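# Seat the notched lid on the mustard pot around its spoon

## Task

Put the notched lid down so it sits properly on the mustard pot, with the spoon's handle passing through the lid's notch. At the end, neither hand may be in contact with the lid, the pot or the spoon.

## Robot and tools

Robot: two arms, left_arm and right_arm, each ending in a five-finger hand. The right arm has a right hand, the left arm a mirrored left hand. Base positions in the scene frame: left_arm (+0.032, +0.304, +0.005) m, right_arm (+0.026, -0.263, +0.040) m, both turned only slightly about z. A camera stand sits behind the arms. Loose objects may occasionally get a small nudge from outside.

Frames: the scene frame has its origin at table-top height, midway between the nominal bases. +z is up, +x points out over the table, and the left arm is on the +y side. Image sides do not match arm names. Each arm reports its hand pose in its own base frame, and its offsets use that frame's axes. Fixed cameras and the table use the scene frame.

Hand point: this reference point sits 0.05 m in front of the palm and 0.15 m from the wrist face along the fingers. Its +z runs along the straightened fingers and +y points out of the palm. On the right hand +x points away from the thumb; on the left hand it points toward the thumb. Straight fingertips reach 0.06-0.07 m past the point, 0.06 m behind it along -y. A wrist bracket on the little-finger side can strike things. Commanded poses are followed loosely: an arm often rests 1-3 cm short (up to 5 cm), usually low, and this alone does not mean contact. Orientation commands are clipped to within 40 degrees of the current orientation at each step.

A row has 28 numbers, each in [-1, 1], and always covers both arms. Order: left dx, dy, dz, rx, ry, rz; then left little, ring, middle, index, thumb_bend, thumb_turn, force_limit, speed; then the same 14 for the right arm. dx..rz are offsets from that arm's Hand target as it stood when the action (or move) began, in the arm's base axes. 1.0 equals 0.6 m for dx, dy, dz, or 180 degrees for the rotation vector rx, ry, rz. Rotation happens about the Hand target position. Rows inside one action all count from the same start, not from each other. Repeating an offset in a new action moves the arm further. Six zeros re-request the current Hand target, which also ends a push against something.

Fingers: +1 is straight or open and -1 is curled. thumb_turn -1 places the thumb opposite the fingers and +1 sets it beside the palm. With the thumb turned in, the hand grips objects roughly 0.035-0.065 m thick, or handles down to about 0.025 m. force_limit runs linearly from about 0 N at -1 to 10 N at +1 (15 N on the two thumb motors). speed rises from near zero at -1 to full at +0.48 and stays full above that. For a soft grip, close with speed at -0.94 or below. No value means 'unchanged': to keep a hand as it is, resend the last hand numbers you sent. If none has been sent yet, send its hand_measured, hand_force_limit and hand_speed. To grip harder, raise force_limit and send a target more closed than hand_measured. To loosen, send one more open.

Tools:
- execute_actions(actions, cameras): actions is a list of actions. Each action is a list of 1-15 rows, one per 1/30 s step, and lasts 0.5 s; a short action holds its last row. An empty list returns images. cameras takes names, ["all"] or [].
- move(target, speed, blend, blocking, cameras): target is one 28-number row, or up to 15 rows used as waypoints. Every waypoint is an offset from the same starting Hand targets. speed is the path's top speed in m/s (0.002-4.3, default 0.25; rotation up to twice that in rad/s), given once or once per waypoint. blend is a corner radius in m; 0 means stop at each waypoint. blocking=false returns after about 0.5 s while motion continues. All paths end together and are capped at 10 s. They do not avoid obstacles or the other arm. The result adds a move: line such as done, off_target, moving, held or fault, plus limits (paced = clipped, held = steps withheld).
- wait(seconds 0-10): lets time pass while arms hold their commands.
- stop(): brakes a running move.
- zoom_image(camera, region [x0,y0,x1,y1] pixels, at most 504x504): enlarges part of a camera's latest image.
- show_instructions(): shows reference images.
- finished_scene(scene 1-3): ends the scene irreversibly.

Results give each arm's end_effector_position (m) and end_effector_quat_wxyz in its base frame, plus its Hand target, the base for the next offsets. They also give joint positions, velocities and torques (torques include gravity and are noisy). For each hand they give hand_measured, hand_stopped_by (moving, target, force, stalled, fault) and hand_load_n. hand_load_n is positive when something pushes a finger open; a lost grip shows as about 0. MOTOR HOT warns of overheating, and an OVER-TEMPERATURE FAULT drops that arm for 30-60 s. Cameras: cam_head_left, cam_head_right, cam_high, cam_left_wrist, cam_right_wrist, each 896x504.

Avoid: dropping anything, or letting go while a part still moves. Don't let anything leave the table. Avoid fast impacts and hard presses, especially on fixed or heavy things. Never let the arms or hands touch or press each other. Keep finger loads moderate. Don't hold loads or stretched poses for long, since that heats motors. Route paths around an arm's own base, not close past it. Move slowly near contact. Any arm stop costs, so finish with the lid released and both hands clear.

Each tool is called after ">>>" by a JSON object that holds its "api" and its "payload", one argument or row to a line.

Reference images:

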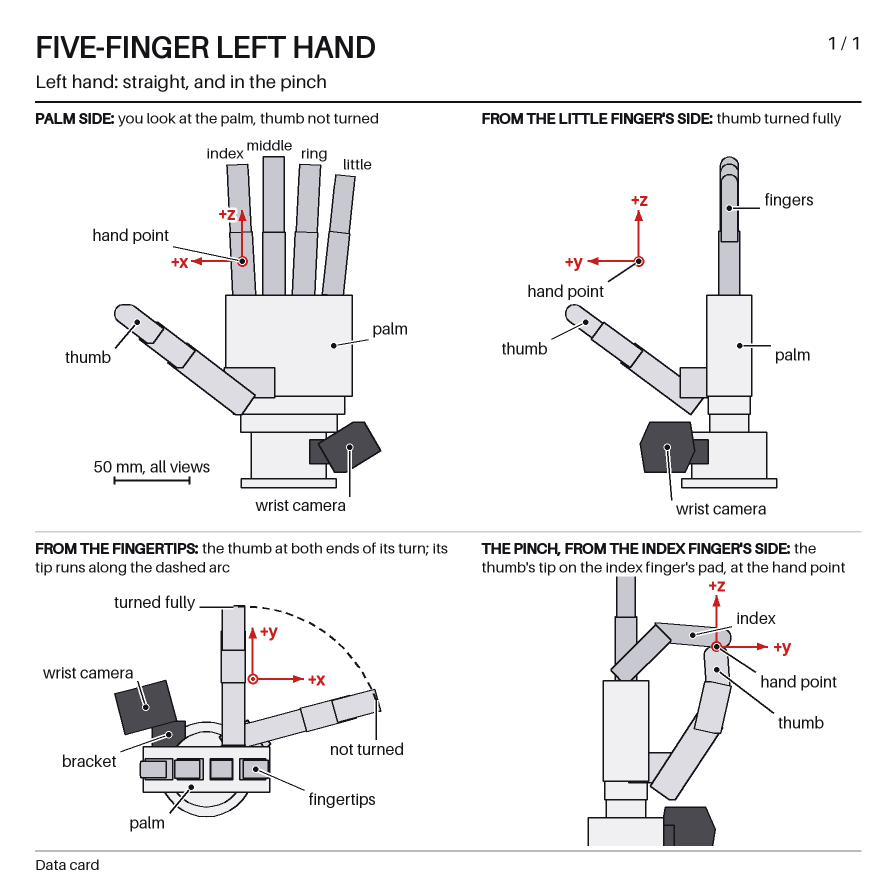

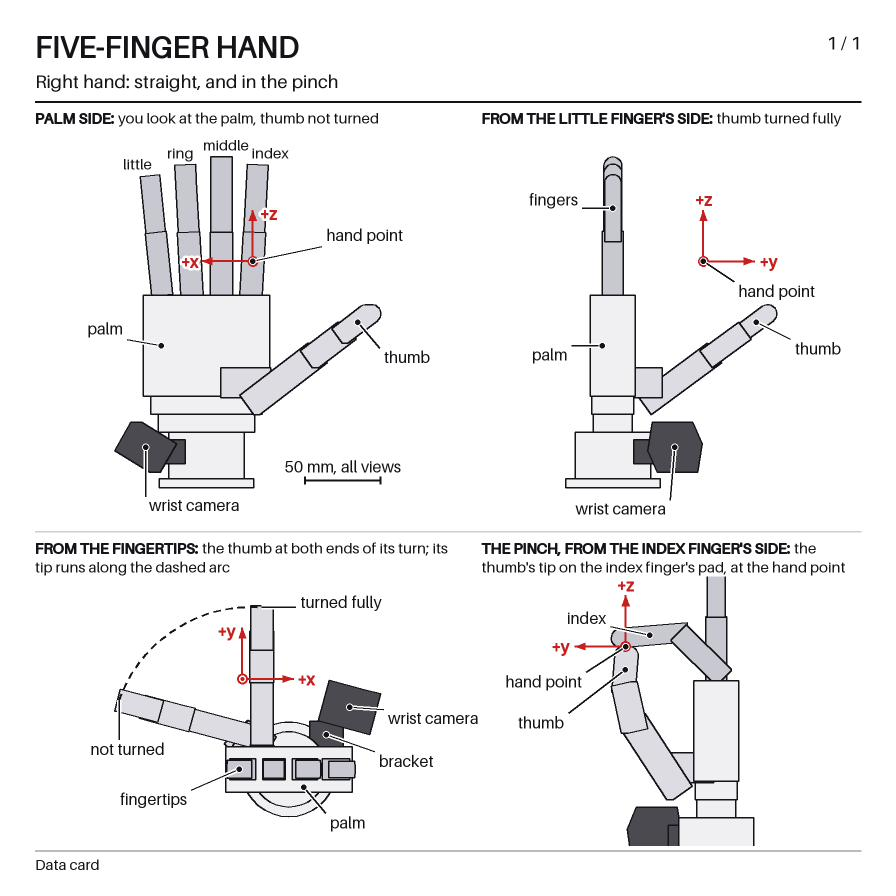

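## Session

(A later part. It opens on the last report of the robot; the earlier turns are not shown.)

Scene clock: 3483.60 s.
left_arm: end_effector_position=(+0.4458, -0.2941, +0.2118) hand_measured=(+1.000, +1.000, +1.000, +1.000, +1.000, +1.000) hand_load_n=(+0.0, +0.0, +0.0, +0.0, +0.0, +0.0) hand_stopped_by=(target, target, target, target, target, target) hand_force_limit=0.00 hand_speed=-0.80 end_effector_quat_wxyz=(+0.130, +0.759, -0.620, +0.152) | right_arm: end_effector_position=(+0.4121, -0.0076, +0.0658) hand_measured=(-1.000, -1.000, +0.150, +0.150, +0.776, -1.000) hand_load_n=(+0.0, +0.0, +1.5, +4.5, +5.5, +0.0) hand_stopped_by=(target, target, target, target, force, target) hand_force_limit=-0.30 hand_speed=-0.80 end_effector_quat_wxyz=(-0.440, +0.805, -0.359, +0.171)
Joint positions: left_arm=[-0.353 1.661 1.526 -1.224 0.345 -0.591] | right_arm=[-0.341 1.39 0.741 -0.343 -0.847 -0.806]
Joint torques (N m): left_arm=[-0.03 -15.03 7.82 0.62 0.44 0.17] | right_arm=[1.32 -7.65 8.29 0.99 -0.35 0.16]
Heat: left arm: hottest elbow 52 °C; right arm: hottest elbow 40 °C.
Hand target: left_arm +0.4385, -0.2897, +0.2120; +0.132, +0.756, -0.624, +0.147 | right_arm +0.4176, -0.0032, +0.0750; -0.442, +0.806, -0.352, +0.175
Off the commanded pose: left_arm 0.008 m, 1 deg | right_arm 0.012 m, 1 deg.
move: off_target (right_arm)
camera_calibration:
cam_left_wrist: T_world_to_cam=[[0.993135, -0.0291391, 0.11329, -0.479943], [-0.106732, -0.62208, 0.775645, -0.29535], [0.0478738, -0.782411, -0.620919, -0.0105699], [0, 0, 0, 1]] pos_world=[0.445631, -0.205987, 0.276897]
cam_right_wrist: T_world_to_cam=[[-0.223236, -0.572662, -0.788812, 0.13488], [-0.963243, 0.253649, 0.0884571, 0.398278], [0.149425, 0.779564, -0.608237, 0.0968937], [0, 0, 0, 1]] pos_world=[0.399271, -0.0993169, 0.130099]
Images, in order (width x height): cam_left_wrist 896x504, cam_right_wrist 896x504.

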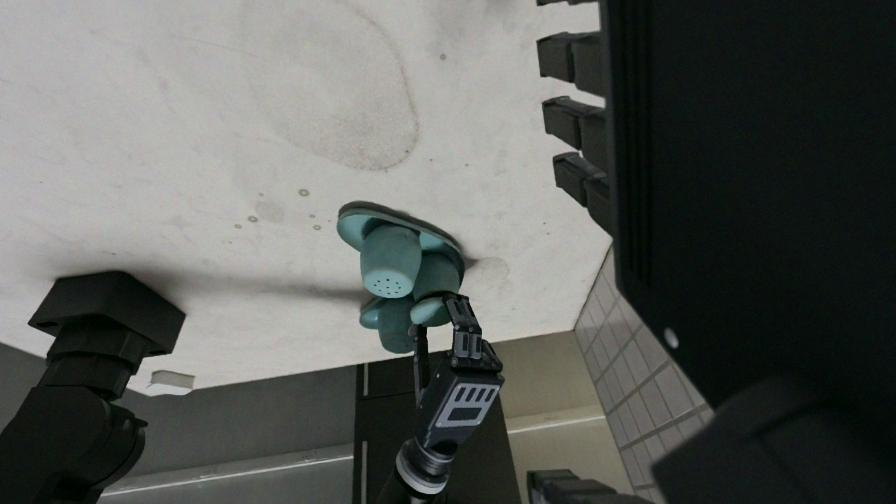

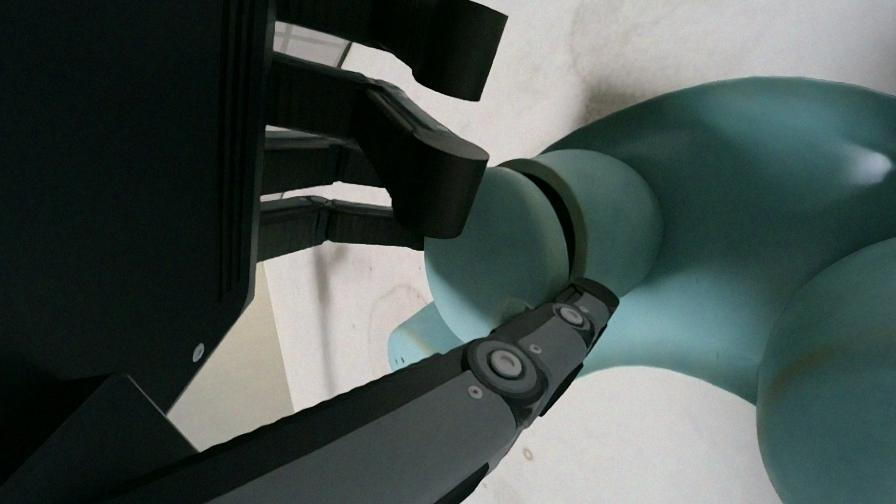

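>>> {"api": "move", "payload": {
  "target": [0,0,0,0,0,0,1,1,1,1,1,1,0,-0.8,0.006,-0.004,0.035,0,0,0.0,-1,-1,0.15,0.15,0.6,-1,-0.3,-0.8],
  "speed": 0.08,
  "cameras": ["cam_right_wrist","cam_left_wrist","cam_head_left"]
}}

>>> {"api": "zoom_image", "payload": {
  "camera": "cam_head_left",
  "region": [530, 310, 600, 370]
}}

>>> {"api": "zoom_image", "payload": {
  "camera": "cam_right_wrist",
  "region": [400, 120, 740, 380]
}}

>>> {"api": "zoom_image", "payload": {
  "camera": "cam_left_wrist",
  "region": [390, 250, 500, 380]
}}

Scene clock: 3492.80 s.
left_arm: end_effector_position=(+0.4458, -0.2941, +0.2118) hand_measured=(+1.000, +1.000, +1.000, +1.000, +1.000, +1.000) hand_load_n=(+0.0, +0.0, +0.0, +0.0, -0.5, +0.0) hand_stopped_by=(target, target, target, target, target, target) hand_force_limit=0.00 hand_speed=-0.80 end_effector_quat_wxyz=(+0.130, +0.759, -0.620, +0.152) | right_arm: end_effector_position=(+0.4040, -0.0048, +0.0753) hand_measured=(-1.000, -1.000, +0.150, +0.150, +0.776, -1.000) hand_load_n=(+0.0, +0.0, +1.5, +4.5, +5.0, -0.5) hand_stopped_by=(target, target, target, target, force, target) hand_force_limit=-0.30 hand_speed=-0.80 end_effector_quat_wxyz=(-0.439, +0.805, -0.365, +0.160)
Joint positions: left_arm=[-0.353 1.661 1.526 -1.224 0.345 -0.591] | right_arm=[-0.341 1.361 0.749 -0.407 -0.847 -0.806]
Joint torques (N m): left_arm=[-0.03 -15.03 7.82 0.62 0.44 0.17] | right_arm=[1.49 -7.88 10.92 0.44 -0.51 0.19]
Heat: left arm: hottest elbow 52 °C; right arm: hottest elbow 41 °C.
Hand target: left_arm +0.4385, -0.2897, +0.2120; +0.132, +0.756, -0.624, +0.147 | right_arm +0.4211, -0.0057, +0.0959; -0.442, +0.806, -0.352, +0.175
Off the commanded pose: left_arm 0.008 m, 1 deg | right_arm 0.027 m, 2 deg.
move: off_target (right_arm)
camera_calibration:
cam_left_wrist: T_world_to_cam=[[0.993135, -0.0291391, 0.11329, -0.479943], [-0.106732, -0.62208, 0.775645, -0.29535], [0.0478738, -0.782411, -0.620919, -0.0105699], [0, 0, 0, 1]] pos_world=[0.445631, -0.205987, 0.276897]
cam_right_wrist: T_world_to_cam=[[-0.243638, -0.565433, -0.787989, 0.150458], [-0.960491, 0.253362, 0.11517, 0.385817], [0.134525, 0.784916, -0.604822, 0.107452], [0, 0, 0, 1]] pos_world=[0.392776, -0.0970183, 0.139114]
Images, in order (width x height): cam_head_left 896x504, cam_left_wrist 896x504, cam_right_wrist 896x504.

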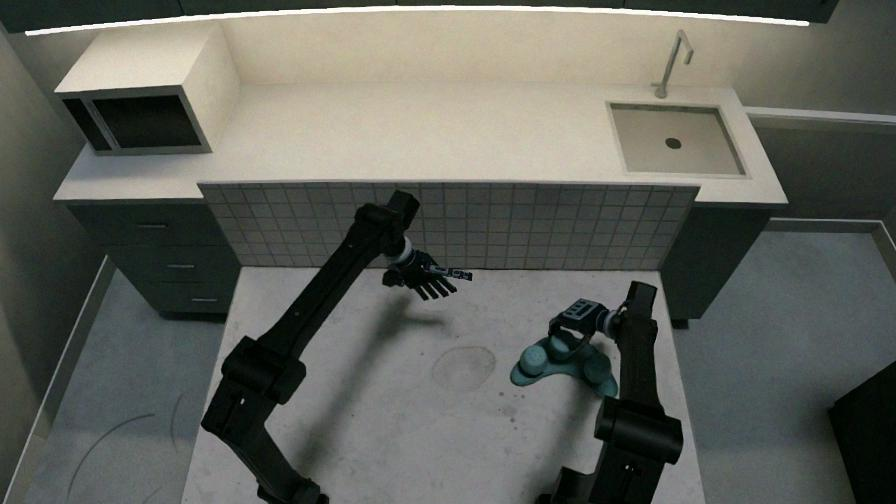

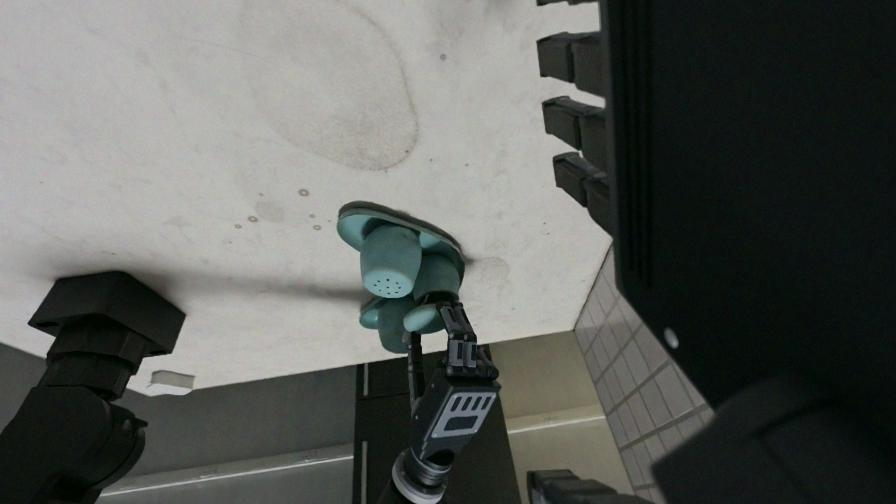

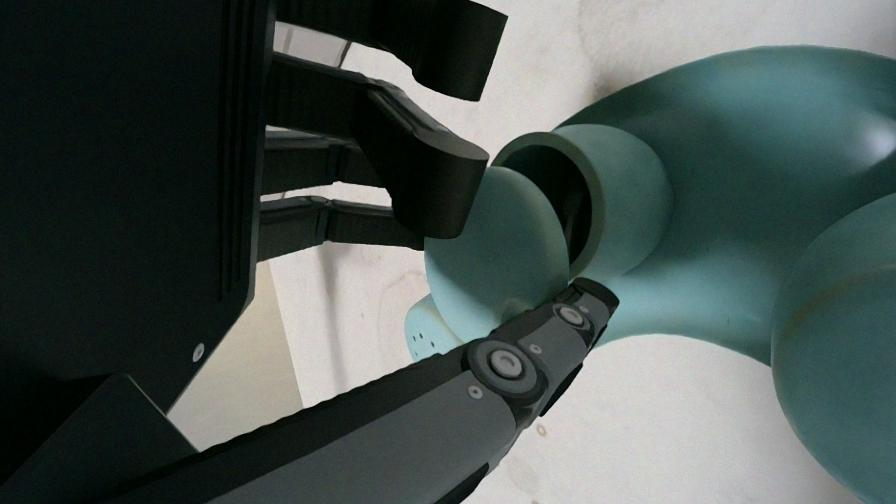

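Scaled by 7.200 from the camera's 896x504 image, which has a finer 1280x720 frame.

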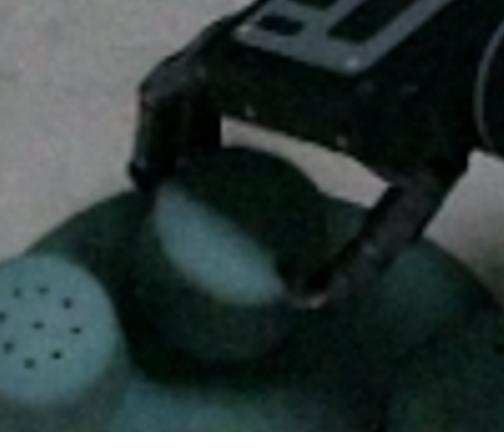

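Scaled by 1.482 from the camera's 896x504 image, which has a finer 1280x720 frame.

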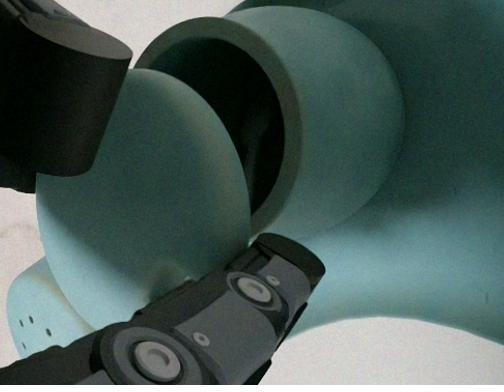

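Scaled by 3.877 from the camera's 896x504 image, which has a finer 1280x720 frame.

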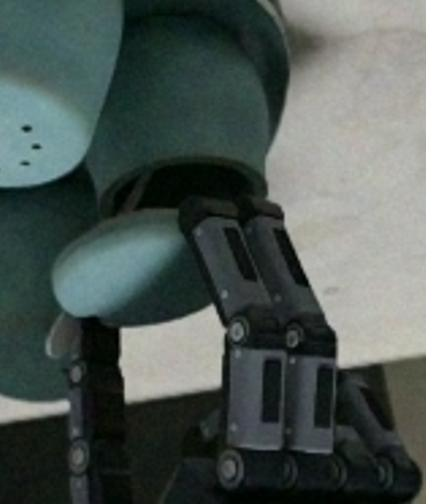

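>>> {"api": "move", "payload": {
  "target": [0,0,0,0,0,0,1,1,1,1,1,1,0,-0.8,0.0,0.0,0.03,0,0,0.0,-1,-1,0.15,0.15,0.6,-1,-0.3,-0.8],
  "speed": 0.1,
  "cameras": ["cam_right_wrist","cam_left_wrist","cam_head_left"]
}}

>>> {"api": "zoom_image", "payload": {
  "camera": "cam_head_left",
  "region": [530, 310, 600, 370]
}}

>>> {"api": "zoom_image", "payload": {
  "camera": "cam_right_wrist",
  "region": [400, 120, 740, 380]
}}

>>> {"api": "zoom_image", "payload": {
  "camera": "cam_left_wrist",
  "region": [390, 250, 500, 380]
}}

Scene clock: 3510.40 s.
left_arm: end_effector_position=(+0.4458, -0.2941, +0.2118) hand_measured=(+1.000, +1.000, +1.000, +1.000, +1.000, +1.000) hand_load_n=(+0.0, +0.0, +0.0, +0.5, +0.0, +0.0) hand_stopped_by=(target, target, target, target, target, target) hand_force_limit=0.00 hand_speed=-0.80 end_effector_quat_wxyz=(+0.130, +0.759, -0.620, +0.152) | right_arm: end_effector_position=(+0.4048, -0.0050, +0.0933) hand_measured=(-1.000, -1.000, +0.150, +0.150, +0.776, -1.000) hand_load_n=(+0.0, +0.0, +1.5, +4.5, +5.5, +0.0) hand_stopped_by=(target, target, target, target, force, target) hand_force_limit=-0.30 hand_speed=-0.80 end_effector_quat_wxyz=(-0.439, +0.805, -0.365, +0.160)
Joint positions: left_arm=[-0.353 1.661 1.526 -1.224 0.345 -0.591] | right_arm=[-0.341 1.33 0.776 -0.463 -0.847 -0.806]
Joint torques (N m): left_arm=[-0.03 -15.03 7.79 0.62 0.45 0.17] | right_arm=[1.32 -7.12 10.97 0.76 -0.43 0.16]
Heat: left arm: hottest elbow 52 °C; right arm: hottest elbow 42 °C.
Hand target: left_arm +0.4385, -0.2897, +0.2120; +0.132, +0.756, -0.624, +0.147 | right_arm +0.4212, -0.0057, +0.1140; -0.442, +0.806, -0.352, +0.176
Off the commanded pose: left_arm 0.008 m, 1 deg | right_arm 0.026 m, 2 deg.
move: off_target (right_arm)
camera_calibration:
cam_left_wrist: T_world_to_cam=[[0.993135, -0.0291391, 0.11329, -0.479943], [-0.106732, -0.62208, 0.775645, -0.29535], [0.0478738, -0.782411, -0.620919, -0.0105699], [0, 0, 0, 1]] pos_world=[0.445631, -0.205987, 0.276897]
cam_right_wrist: T_world_to_cam=[[-0.242524, -0.565813, -0.788059, 0.164289], [-0.960646, 0.253458, 0.113659, 0.384666], [0.13543, 0.784611, -0.605016, 0.11812], [0, 0, 0, 1]] pos_world=[0.393375, -0.0972181, 0.157213]
Images, in order (width x height): cam_head_left 896x504, cam_left_wrist 896x504, cam_right_wrist 896x504.

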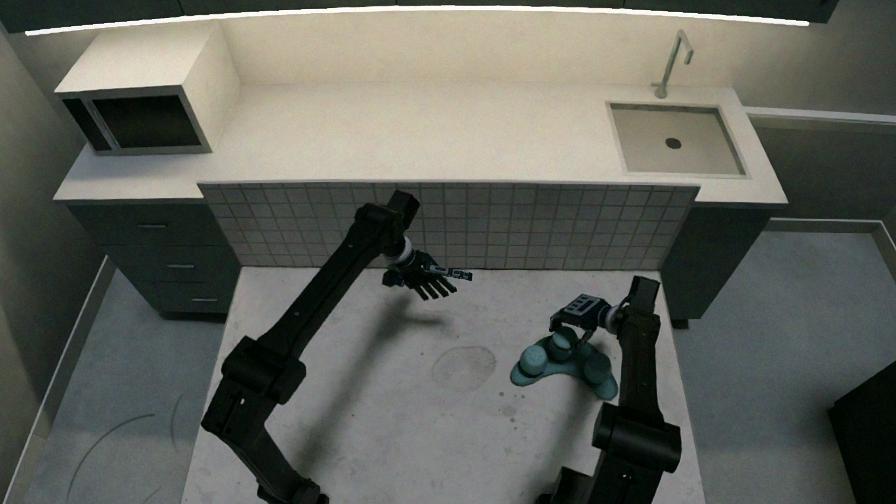

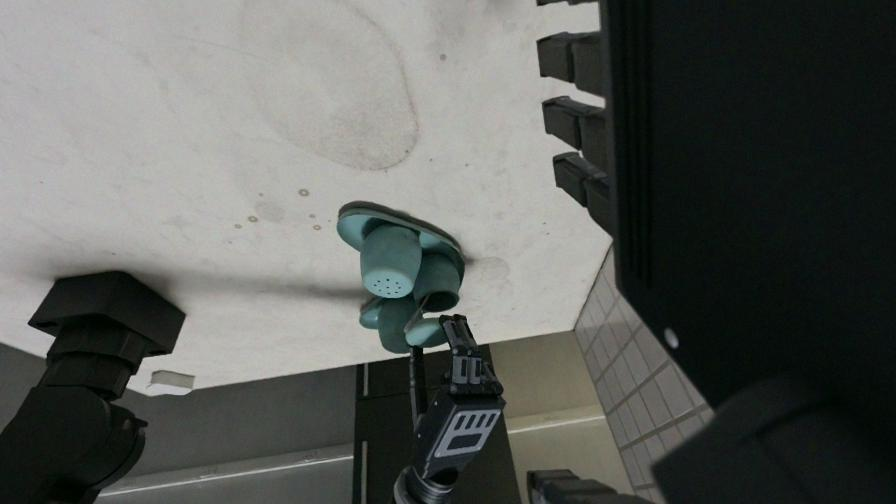

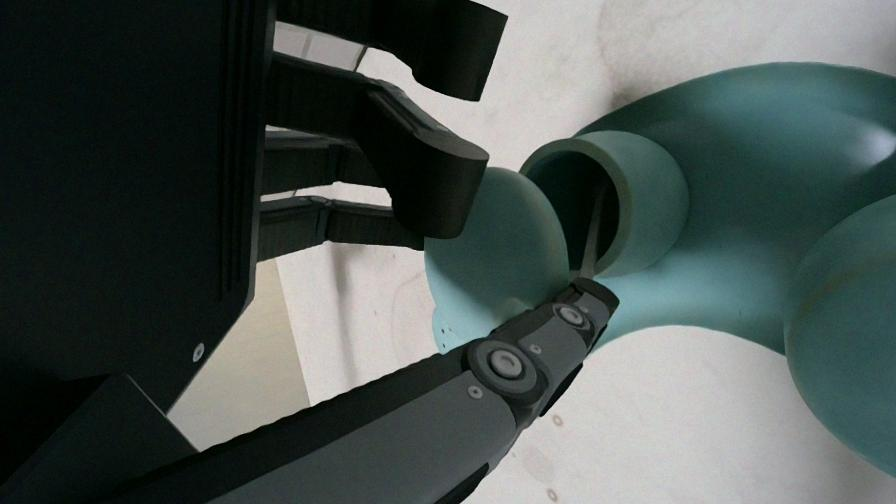

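Scaled by 7.200 from the camera's 896x504 image, which has a finer 1280x720 frame.

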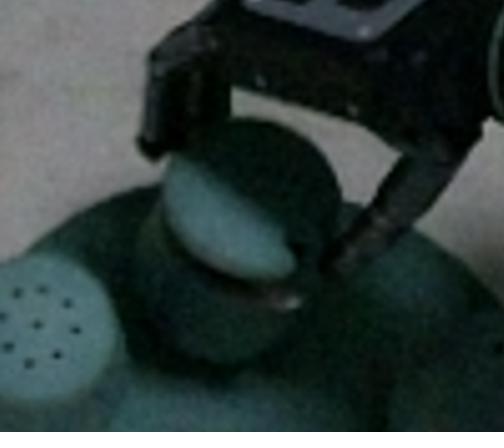

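Scaled by 1.482 from the camera's 896x504 image, which has a finer 1280x720 frame.

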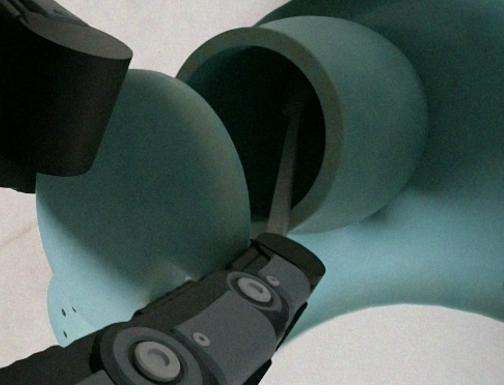

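Scaled by 3.877 from the camera's 896x504 image, which has a finer 1280x720 frame.

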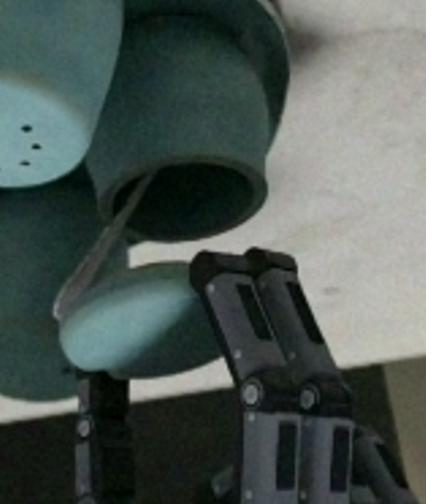

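>>> {"api": "move", "payload": {
  "target": [0,0,0,0,0,0,1,1,1,1,1,1,0,-0.8,0.0,0.0,0.05,0,0,0.0,-1,-1,0.15,0.15,0.6,-1,-0.3,-0.8],
  "speed": 0.12,
  "cameras": ["cam_right_wrist","cam_left_wrist","cam_head_left"]
}}

>>> {"api": "zoom_image", "payload": {
  "camera": "cam_head_left",
  "region": [530, 300, 600, 360]
}}

>>> {"api": "zoom_image", "payload": {
  "camera": "cam_right_wrist",
  "region": [400, 120, 740, 380]
}}

>>> {"api": "zoom_image", "payload": {
  "camera": "cam_left_wrist",
  "region": [390, 250, 500, 380]
}}

Scene clock: 3519.87 s.
left_arm: end_effector_position=(+0.4458, -0.2941, +0.2118) hand_measured=(+1.000, +1.000, +1.000, +1.000, +1.000, +1.000) hand_load_n=(+0.0, +0.0, +0.0, +0.0, +0.0, +0.0) hand_stopped_by=(target, target, target, target, target, target) hand_force_limit=0.00 hand_speed=-0.80 end_effector_quat_wxyz=(+0.130, +0.759, -0.620, +0.152) | right_arm: end_effector_position=(+0.4059, -0.0054, +0.1228) hand_measured=(-1.000, -1.000, +0.150, +0.150, +0.776, -1.000) hand_load_n=(+0.0, +0.0, +1.5, +4.5, +5.0, +0.0) hand_stopped_by=(target, target, target, target, force, target) hand_force_limit=-0.30 hand_speed=-0.80 end_effector_quat_wxyz=(-0.439, +0.805, -0.365, +0.161)
Joint positions: left_arm=[-0.353 1.661 1.526 -1.224 0.345 -0.591] | right_arm=[-0.341 1.288 0.826 -0.554 -0.847 -0.806]
Joint torques (N m): left_arm=[-0.03 -15.03 7.82 0.62 0.44 0.17] | right_arm=[1.2 -6.89 11.66 0.54 -0.46 0.15]
Heat: left arm: hottest elbow 52 °C; right arm: hottest elbow 44 °C.
Hand target: left_arm +0.4385, -0.2897, +0.2120; +0.132, +0.756, -0.624, +0.147 | right_arm +0.4211, -0.0057, +0.1439; -0.442, +0.806, -0.352, +0.176
Off the commanded pose: left_arm 0.008 m, 1 deg | right_arm 0.026 m, 2 deg.
move: off_target (right_arm)
camera_calibration:
cam_left_wrist: T_world_to_cam=[[0.993135, -0.0291391, 0.11329, -0.479943], [-0.106732, -0.62208, 0.775645, -0.29535], [0.0478738, -0.782411, -0.620919, -0.0105699], [0, 0, 0, 1]] pos_world=[0.445631, -0.205987, 0.276897]
cam_right_wrist: T_world_to_cam=[[-0.241606, -0.566137, -0.788109, 0.187192], [-0.960779, 0.253498, 0.11244, 0.382755], [0.136127, 0.784365, -0.605179, 0.135864], [0, 0, 0, 1]] pos_world=[0.394475, -0.097618, 0.186712]
Images, in order (width x height): cam_head_left 896x504, cam_left_wrist 896x504, cam_right_wrist 896x504.

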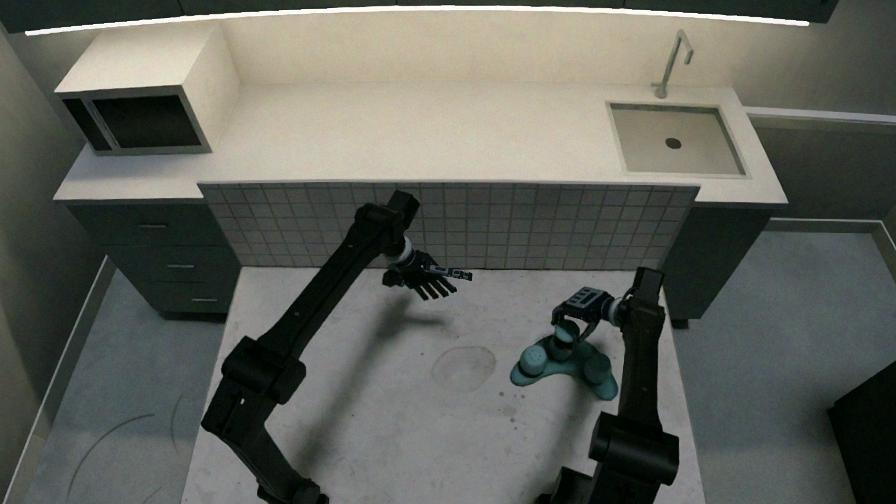

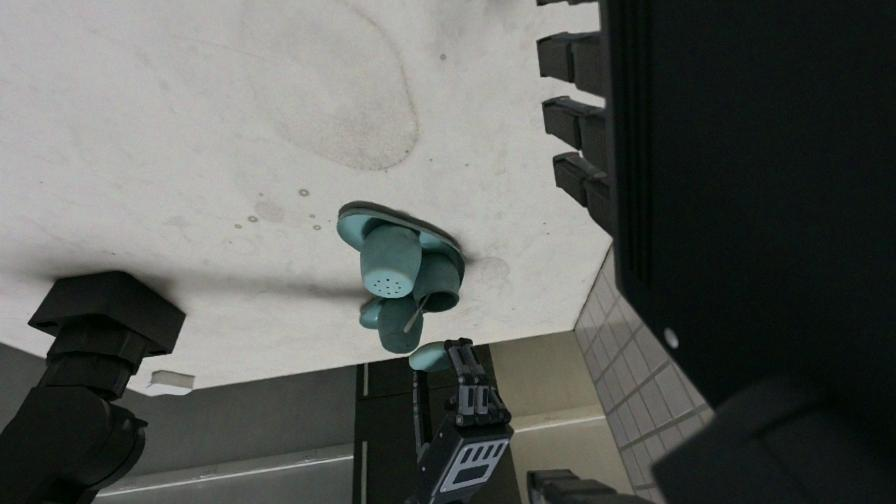

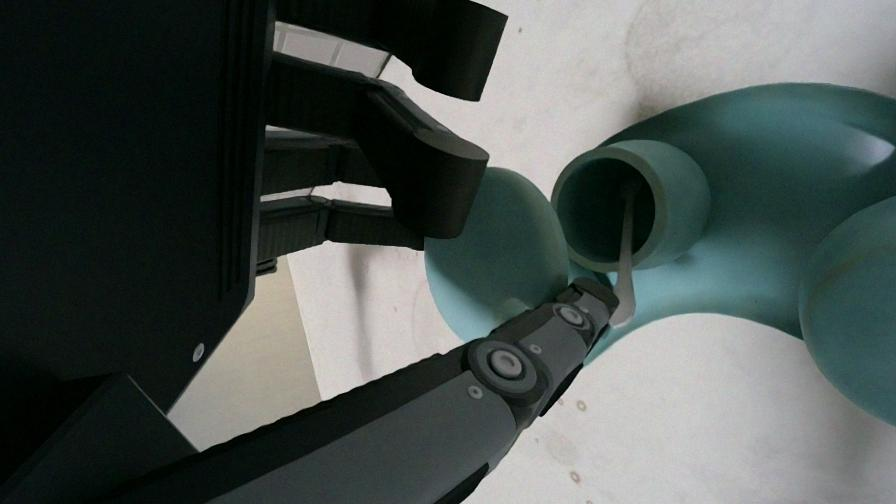

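Scaled by 7.200 from the camera's 896x504 image, which has a finer 1280x720 frame.

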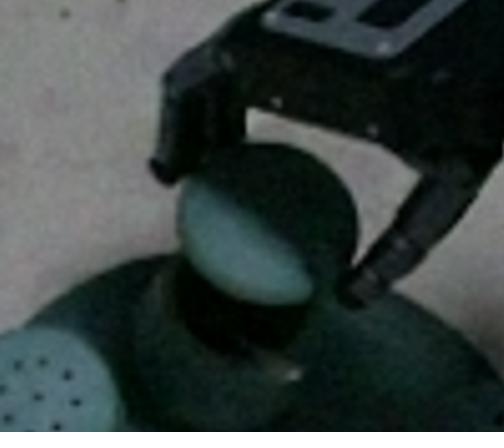

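Scaled by 1.482 from the camera's 896x504 image, which has a finer 1280x720 frame.

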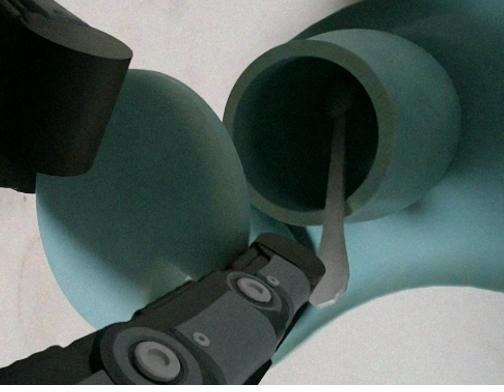

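Scaled by 3.877 from the camera's 896x504 image, which has a finer 1280x720 frame.

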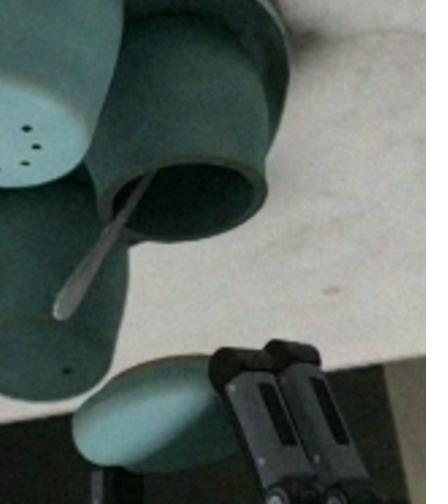

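>>> {"api": "move", "payload": {
  "target": [0,0,0,0,0,0,1,1,1,1,1,1,0,-0.8,0.0,-0.014,0.0,0,0,-0.11,-1,-1,0.15,0.15,0.6,-1,-0.3,-0.8],
  "speed": 0.12,
  "cameras": ["cam_right_wrist","cam_left_wrist","cam_head_left"]
}}

>>> {"api": "zoom_image", "payload": {
  "camera": "cam_head_left",
  "region": [530, 300, 610, 380]
}}

>>> {"api": "zoom_image", "payload": {
  "camera": "cam_right_wrist",
  "region": [400, 120, 740, 380]
}}

>>> {"api": "zoom_image", "payload": {
  "camera": "cam_left_wrist",
  "region": [400, 270, 480, 350]
}}

Scene clock: 3548.93 s.
left_arm: end_effector_position=(+0.4458, -0.2941, +0.2118) hand_measured=(+1.000, +1.000, +1.000, +1.000, +1.000, +1.000) hand_load_n=(+0.0, +0.0, +0.0, +0.0, +0.0, +0.0) hand_stopped_by=(target, target, target, target, target, target) hand_force_limit=0.00 hand_speed=-0.80 end_effector_quat_wxyz=(+0.130, +0.759, -0.620, +0.152) | right_arm: end_effector_position=(+0.4218, -0.0212, +0.1427) hand_measured=(-1.000, -1.000, +0.150, +0.150, +0.776, -1.000) hand_load_n=(+0.0, +0.5, +1.5, +4.5, +5.0, -0.5) hand_stopped_by=(target, target, target, target, force, target) hand_force_limit=-0.30 hand_speed=-0.80 end_effector_quat_wxyz=(-0.401, +0.733, -0.491, +0.246)
Joint positions: left_arm=[-0.353 1.661 1.526 -1.224 0.345 -0.591] | right_arm=[-0.316 1.157 0.741 -0.325 -0.598 -0.437]
Joint torques (N m): left_arm=[-0.03 -15.09 7.82 0.61 0.44 0.17] | right_arm=[1.32 -6.12 7.53 2.07 -0.17 0.09]
Heat: left arm: hottest elbow 51 °C; right arm: hottest elbow 46 °C.
Hand target: left_arm +0.4385, -0.2897, +0.2120; +0.132, +0.756, -0.624, +0.147 | right_arm +0.4211, -0.0141, +0.1439; -0.405, +0.734, -0.486, +0.249
Off the commanded pose: left_arm 0.008 m, 1 deg | right_arm 0.007 m, 1 deg.
move: done
camera_calibration:
cam_left_wrist: T_world_to_cam=[[0.993135, -0.0291391, 0.11329, -0.479943], [-0.106732, -0.62208, 0.775645, -0.29535], [0.0478738, -0.782411, -0.620919, -0.0105699], [0, 0, 0, 1]] pos_world=[0.445631, -0.205987, 0.276897]
cam_right_wrist: T_world_to_cam=[[-0.4048, -0.469675, -0.784565, 0.268079], [-0.820082, 0.566005, 0.0842892, 0.351075], [0.404479, 0.677528, -0.614291, 0.0438993], [0, 0, 0, 1]] pos_world=[0.378673, -0.102543, 0.207701]
Images, in order (width x height): cam_head_left 896x504, cam_left_wrist 896x504, cam_right_wrist 896x504.

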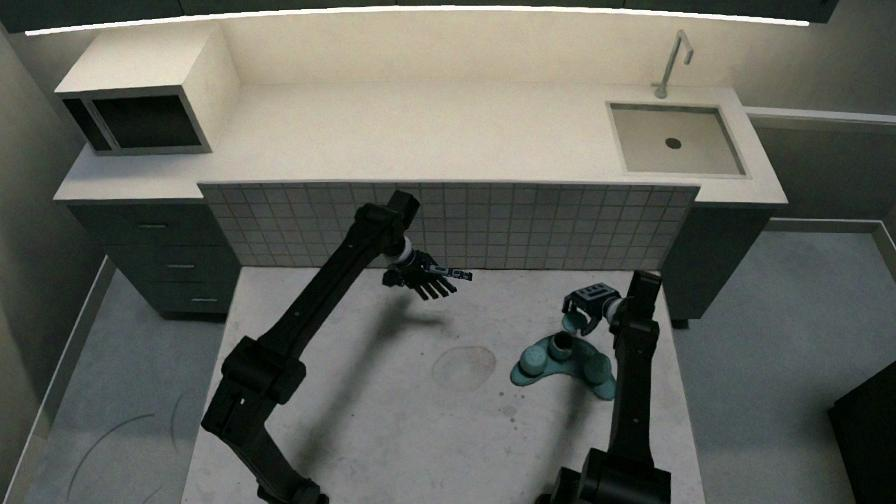

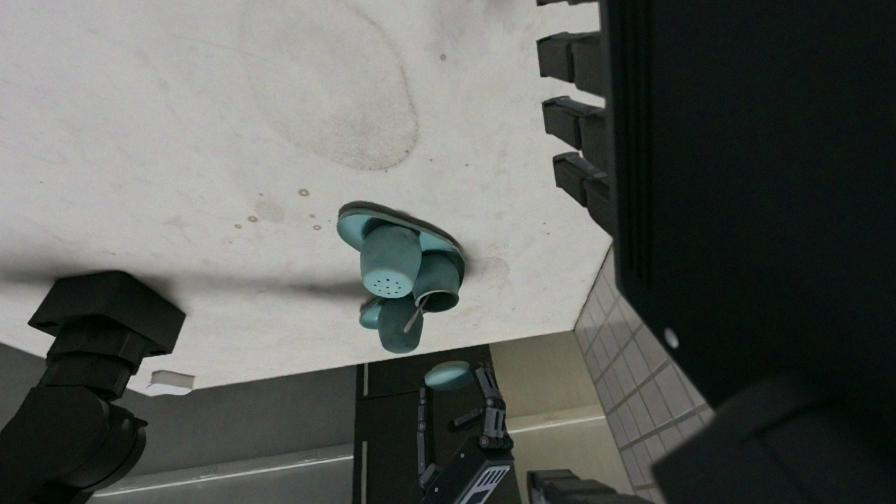

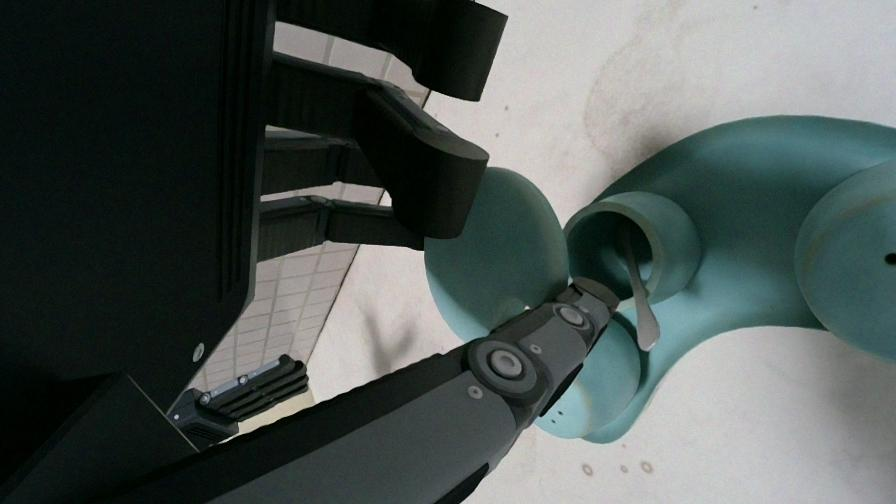

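Scaled by 6.300 from the camera's 896x504 image, which has a finer 1280x720 frame.

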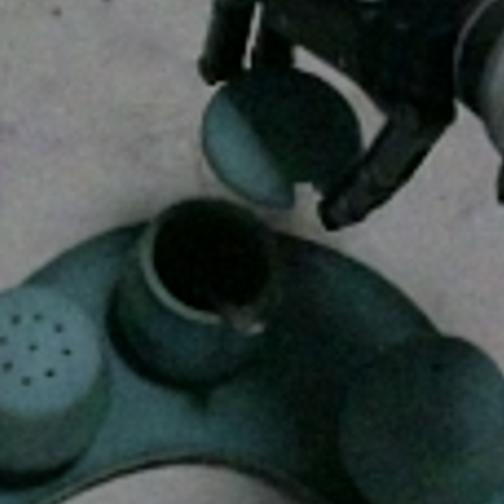

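Scaled by 1.482 from the camera's 896x504 image, which has a finer 1280x720 frame.

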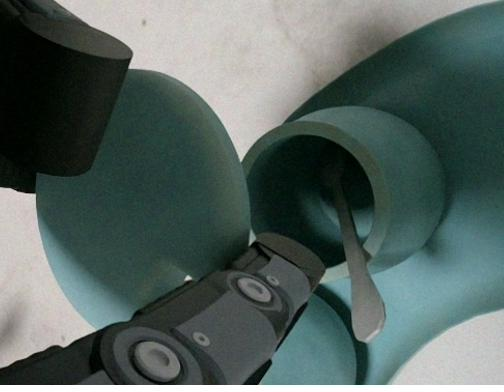

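Scaled by 6.300 from the camera's 896x504 image, which has a finer 1280x720 frame.

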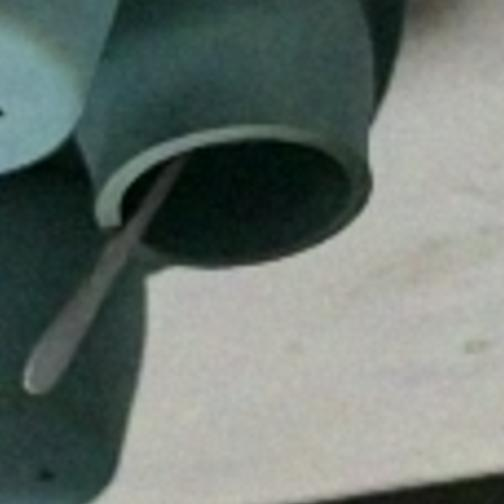

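>>> {"api": "move", "payload": {
  "target": [0,0,0,0,0,0,1,1,1,1,1,1,0,-0.8,-0.0043,0.0127,-0.065,0,0,0.0167,-1,-1,0.15,0.15,0.6,-1,-0.3,-0.8],
  "speed": 0.1,
  "cameras": ["cam_right_wrist","cam_left_wrist","cam_head_left","cam_head_right"]
}}

>>> {"api": "zoom_image", "payload": {
  "camera": "cam_head_left",
  "region": [530, 310, 600, 370]
}}

>>> {"api": "zoom_image", "payload": {
  "camera": "cam_head_right",
  "region": [530, 310, 600, 370]
}}

>>> {"api": "zoom_image", "payload": {
  "camera": "cam_right_wrist",
  "region": [400, 120, 740, 380]
}}

>>> {"api": "zoom_image", "payload": {
  "camera": "cam_left_wrist",
  "region": [390, 270, 480, 360]
}}

Scene clock: 3587.53 s.
left_arm: end_effector_position=(+0.4458, -0.2941, +0.2118) hand_measured=(+1.000, +1.000, +1.000, +1.000, +1.000, +1.000) hand_load_n=(+0.0, +0.0, +0.0, +0.5, +0.0, +0.0) hand_stopped_by=(target, target, target, target, target, target) hand_force_limit=0.00 hand_speed=-0.80 end_effector_quat_wxyz=(+0.130, +0.759, -0.620, +0.152) | right_arm: end_effector_position=(+0.4187, -0.0130, +0.1130) hand_measured=(-1.000, -1.000, +0.150, +0.150, +0.776, -1.000) hand_load_n=(+0.0, +0.0, +1.5, +4.5, +5.5, -0.5) hand_stopped_by=(target, target, target, target, force, target) hand_force_limit=-0.30 hand_speed=-0.80 end_effector_quat_wxyz=(-0.410, +0.740, -0.474, +0.243)
Joint positions: left_arm=[-0.353 1.661 1.526 -1.224 0.345 -0.591] | right_arm=[-0.308 1.195 0.676 -0.218 -0.627 -0.456]
Joint torques (N m): left_arm=[-0.03 -15.09 7.82 0.62 0.44 0.17] | right_arm=[1.44 -4.07 7.41 1.83 -0.28 0.11]
Heat: left arm: hottest elbow 51 °C; right arm: hottest elbow 43 °C.
Hand target: left_arm +0.4385, -0.2897, +0.2120; +0.132, +0.756, -0.624, +0.147 | right_arm +0.4185, -0.0065, +0.1049; -0.411, +0.746, -0.466, +0.238
Off the commanded pose: left_arm 0.008 m, 1 deg | right_arm 0.010 m, 1 deg.
move: done
camera_calibration:
cam_left_wrist: T_world_to_cam=[[0.993135, -0.0291391, 0.11329, -0.479943], [-0.106732, -0.62208, 0.775645, -0.29535], [0.0478738, -0.782411, -0.620919, -0.0105699], [0, 0, 0, 1]] pos_world=[0.445631, -0.205987, 0.276897]
cam_right_wrist: T_world_to_cam=[[-0.372953, -0.482685, -0.792415, 0.234796], [-0.843256, 0.532607, 0.0724531, 0.356956], [0.387074, 0.69523, -0.605664, 0.0278929], [0, 0, 0, 1]] pos_world=[0.377776, -0.0961767, 0.177087]
Images, in order (width x height): cam_head_left 896x504, cam_head_right 896x504, cam_left_wrist 896x504, cam_right_wrist 896x504.

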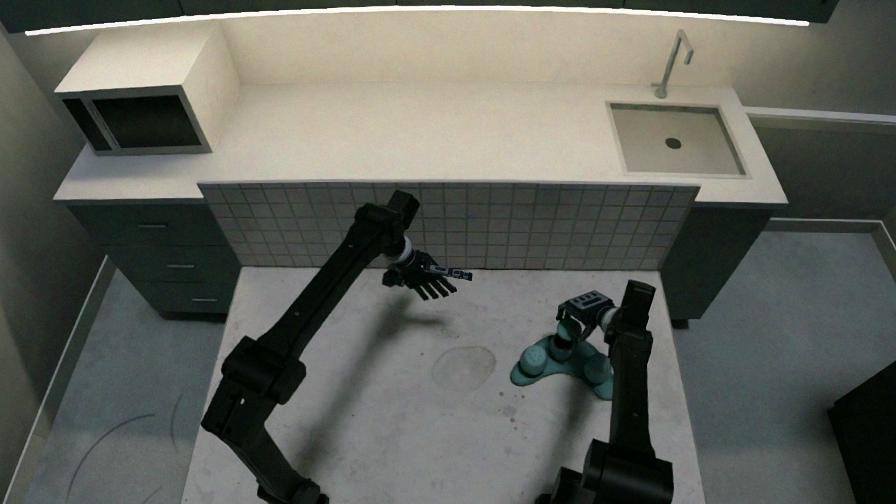

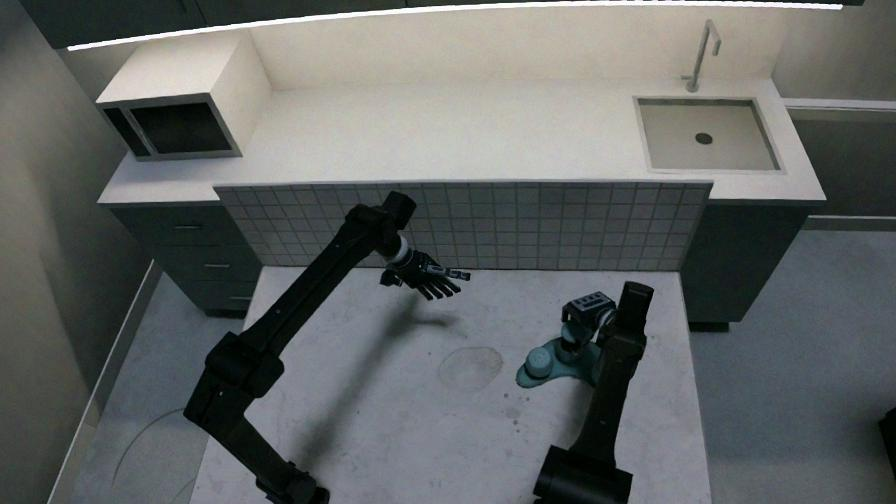

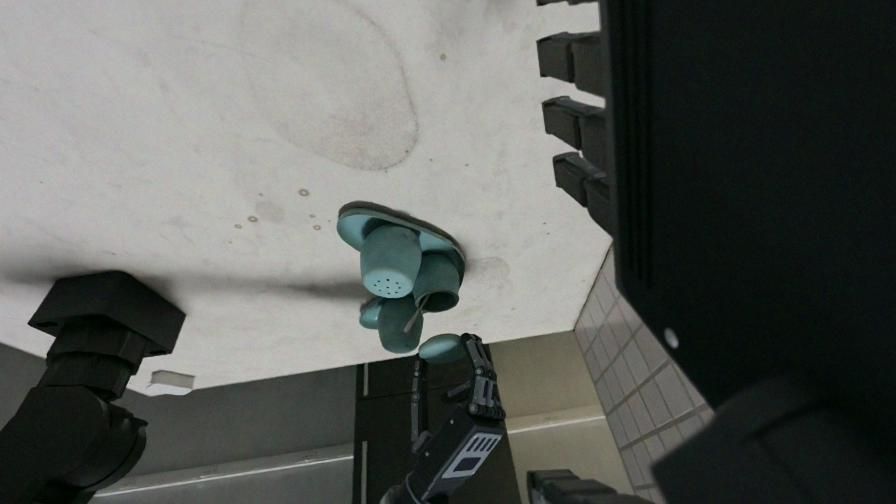

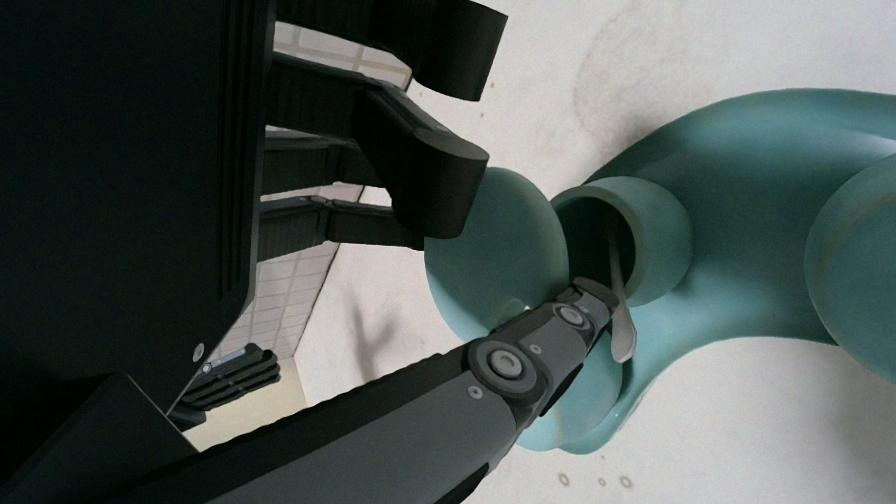

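Scaled by 7.200 from the camera's 896x504 image, which has a finer 1280x720 frame.

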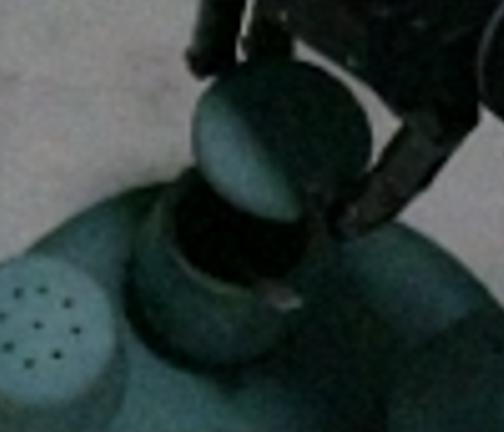

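Scaled by 7.200 from the camera's 896x504 image, which has a finer 1280x720 frame.

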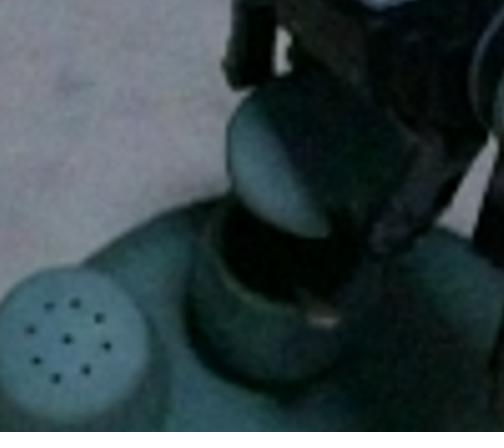

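Scaled by 1.482 from the camera's 896x504 image, which has a finer 1280x720 frame.

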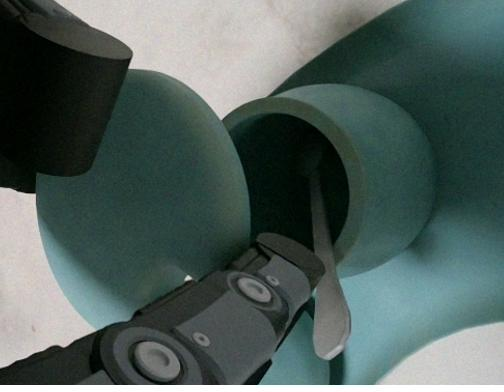

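Scaled by 5.600 from the camera's 896x504 image, which has a finer 1280x720 frame.

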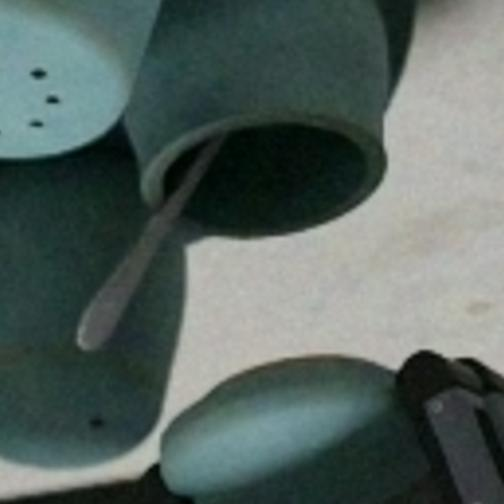

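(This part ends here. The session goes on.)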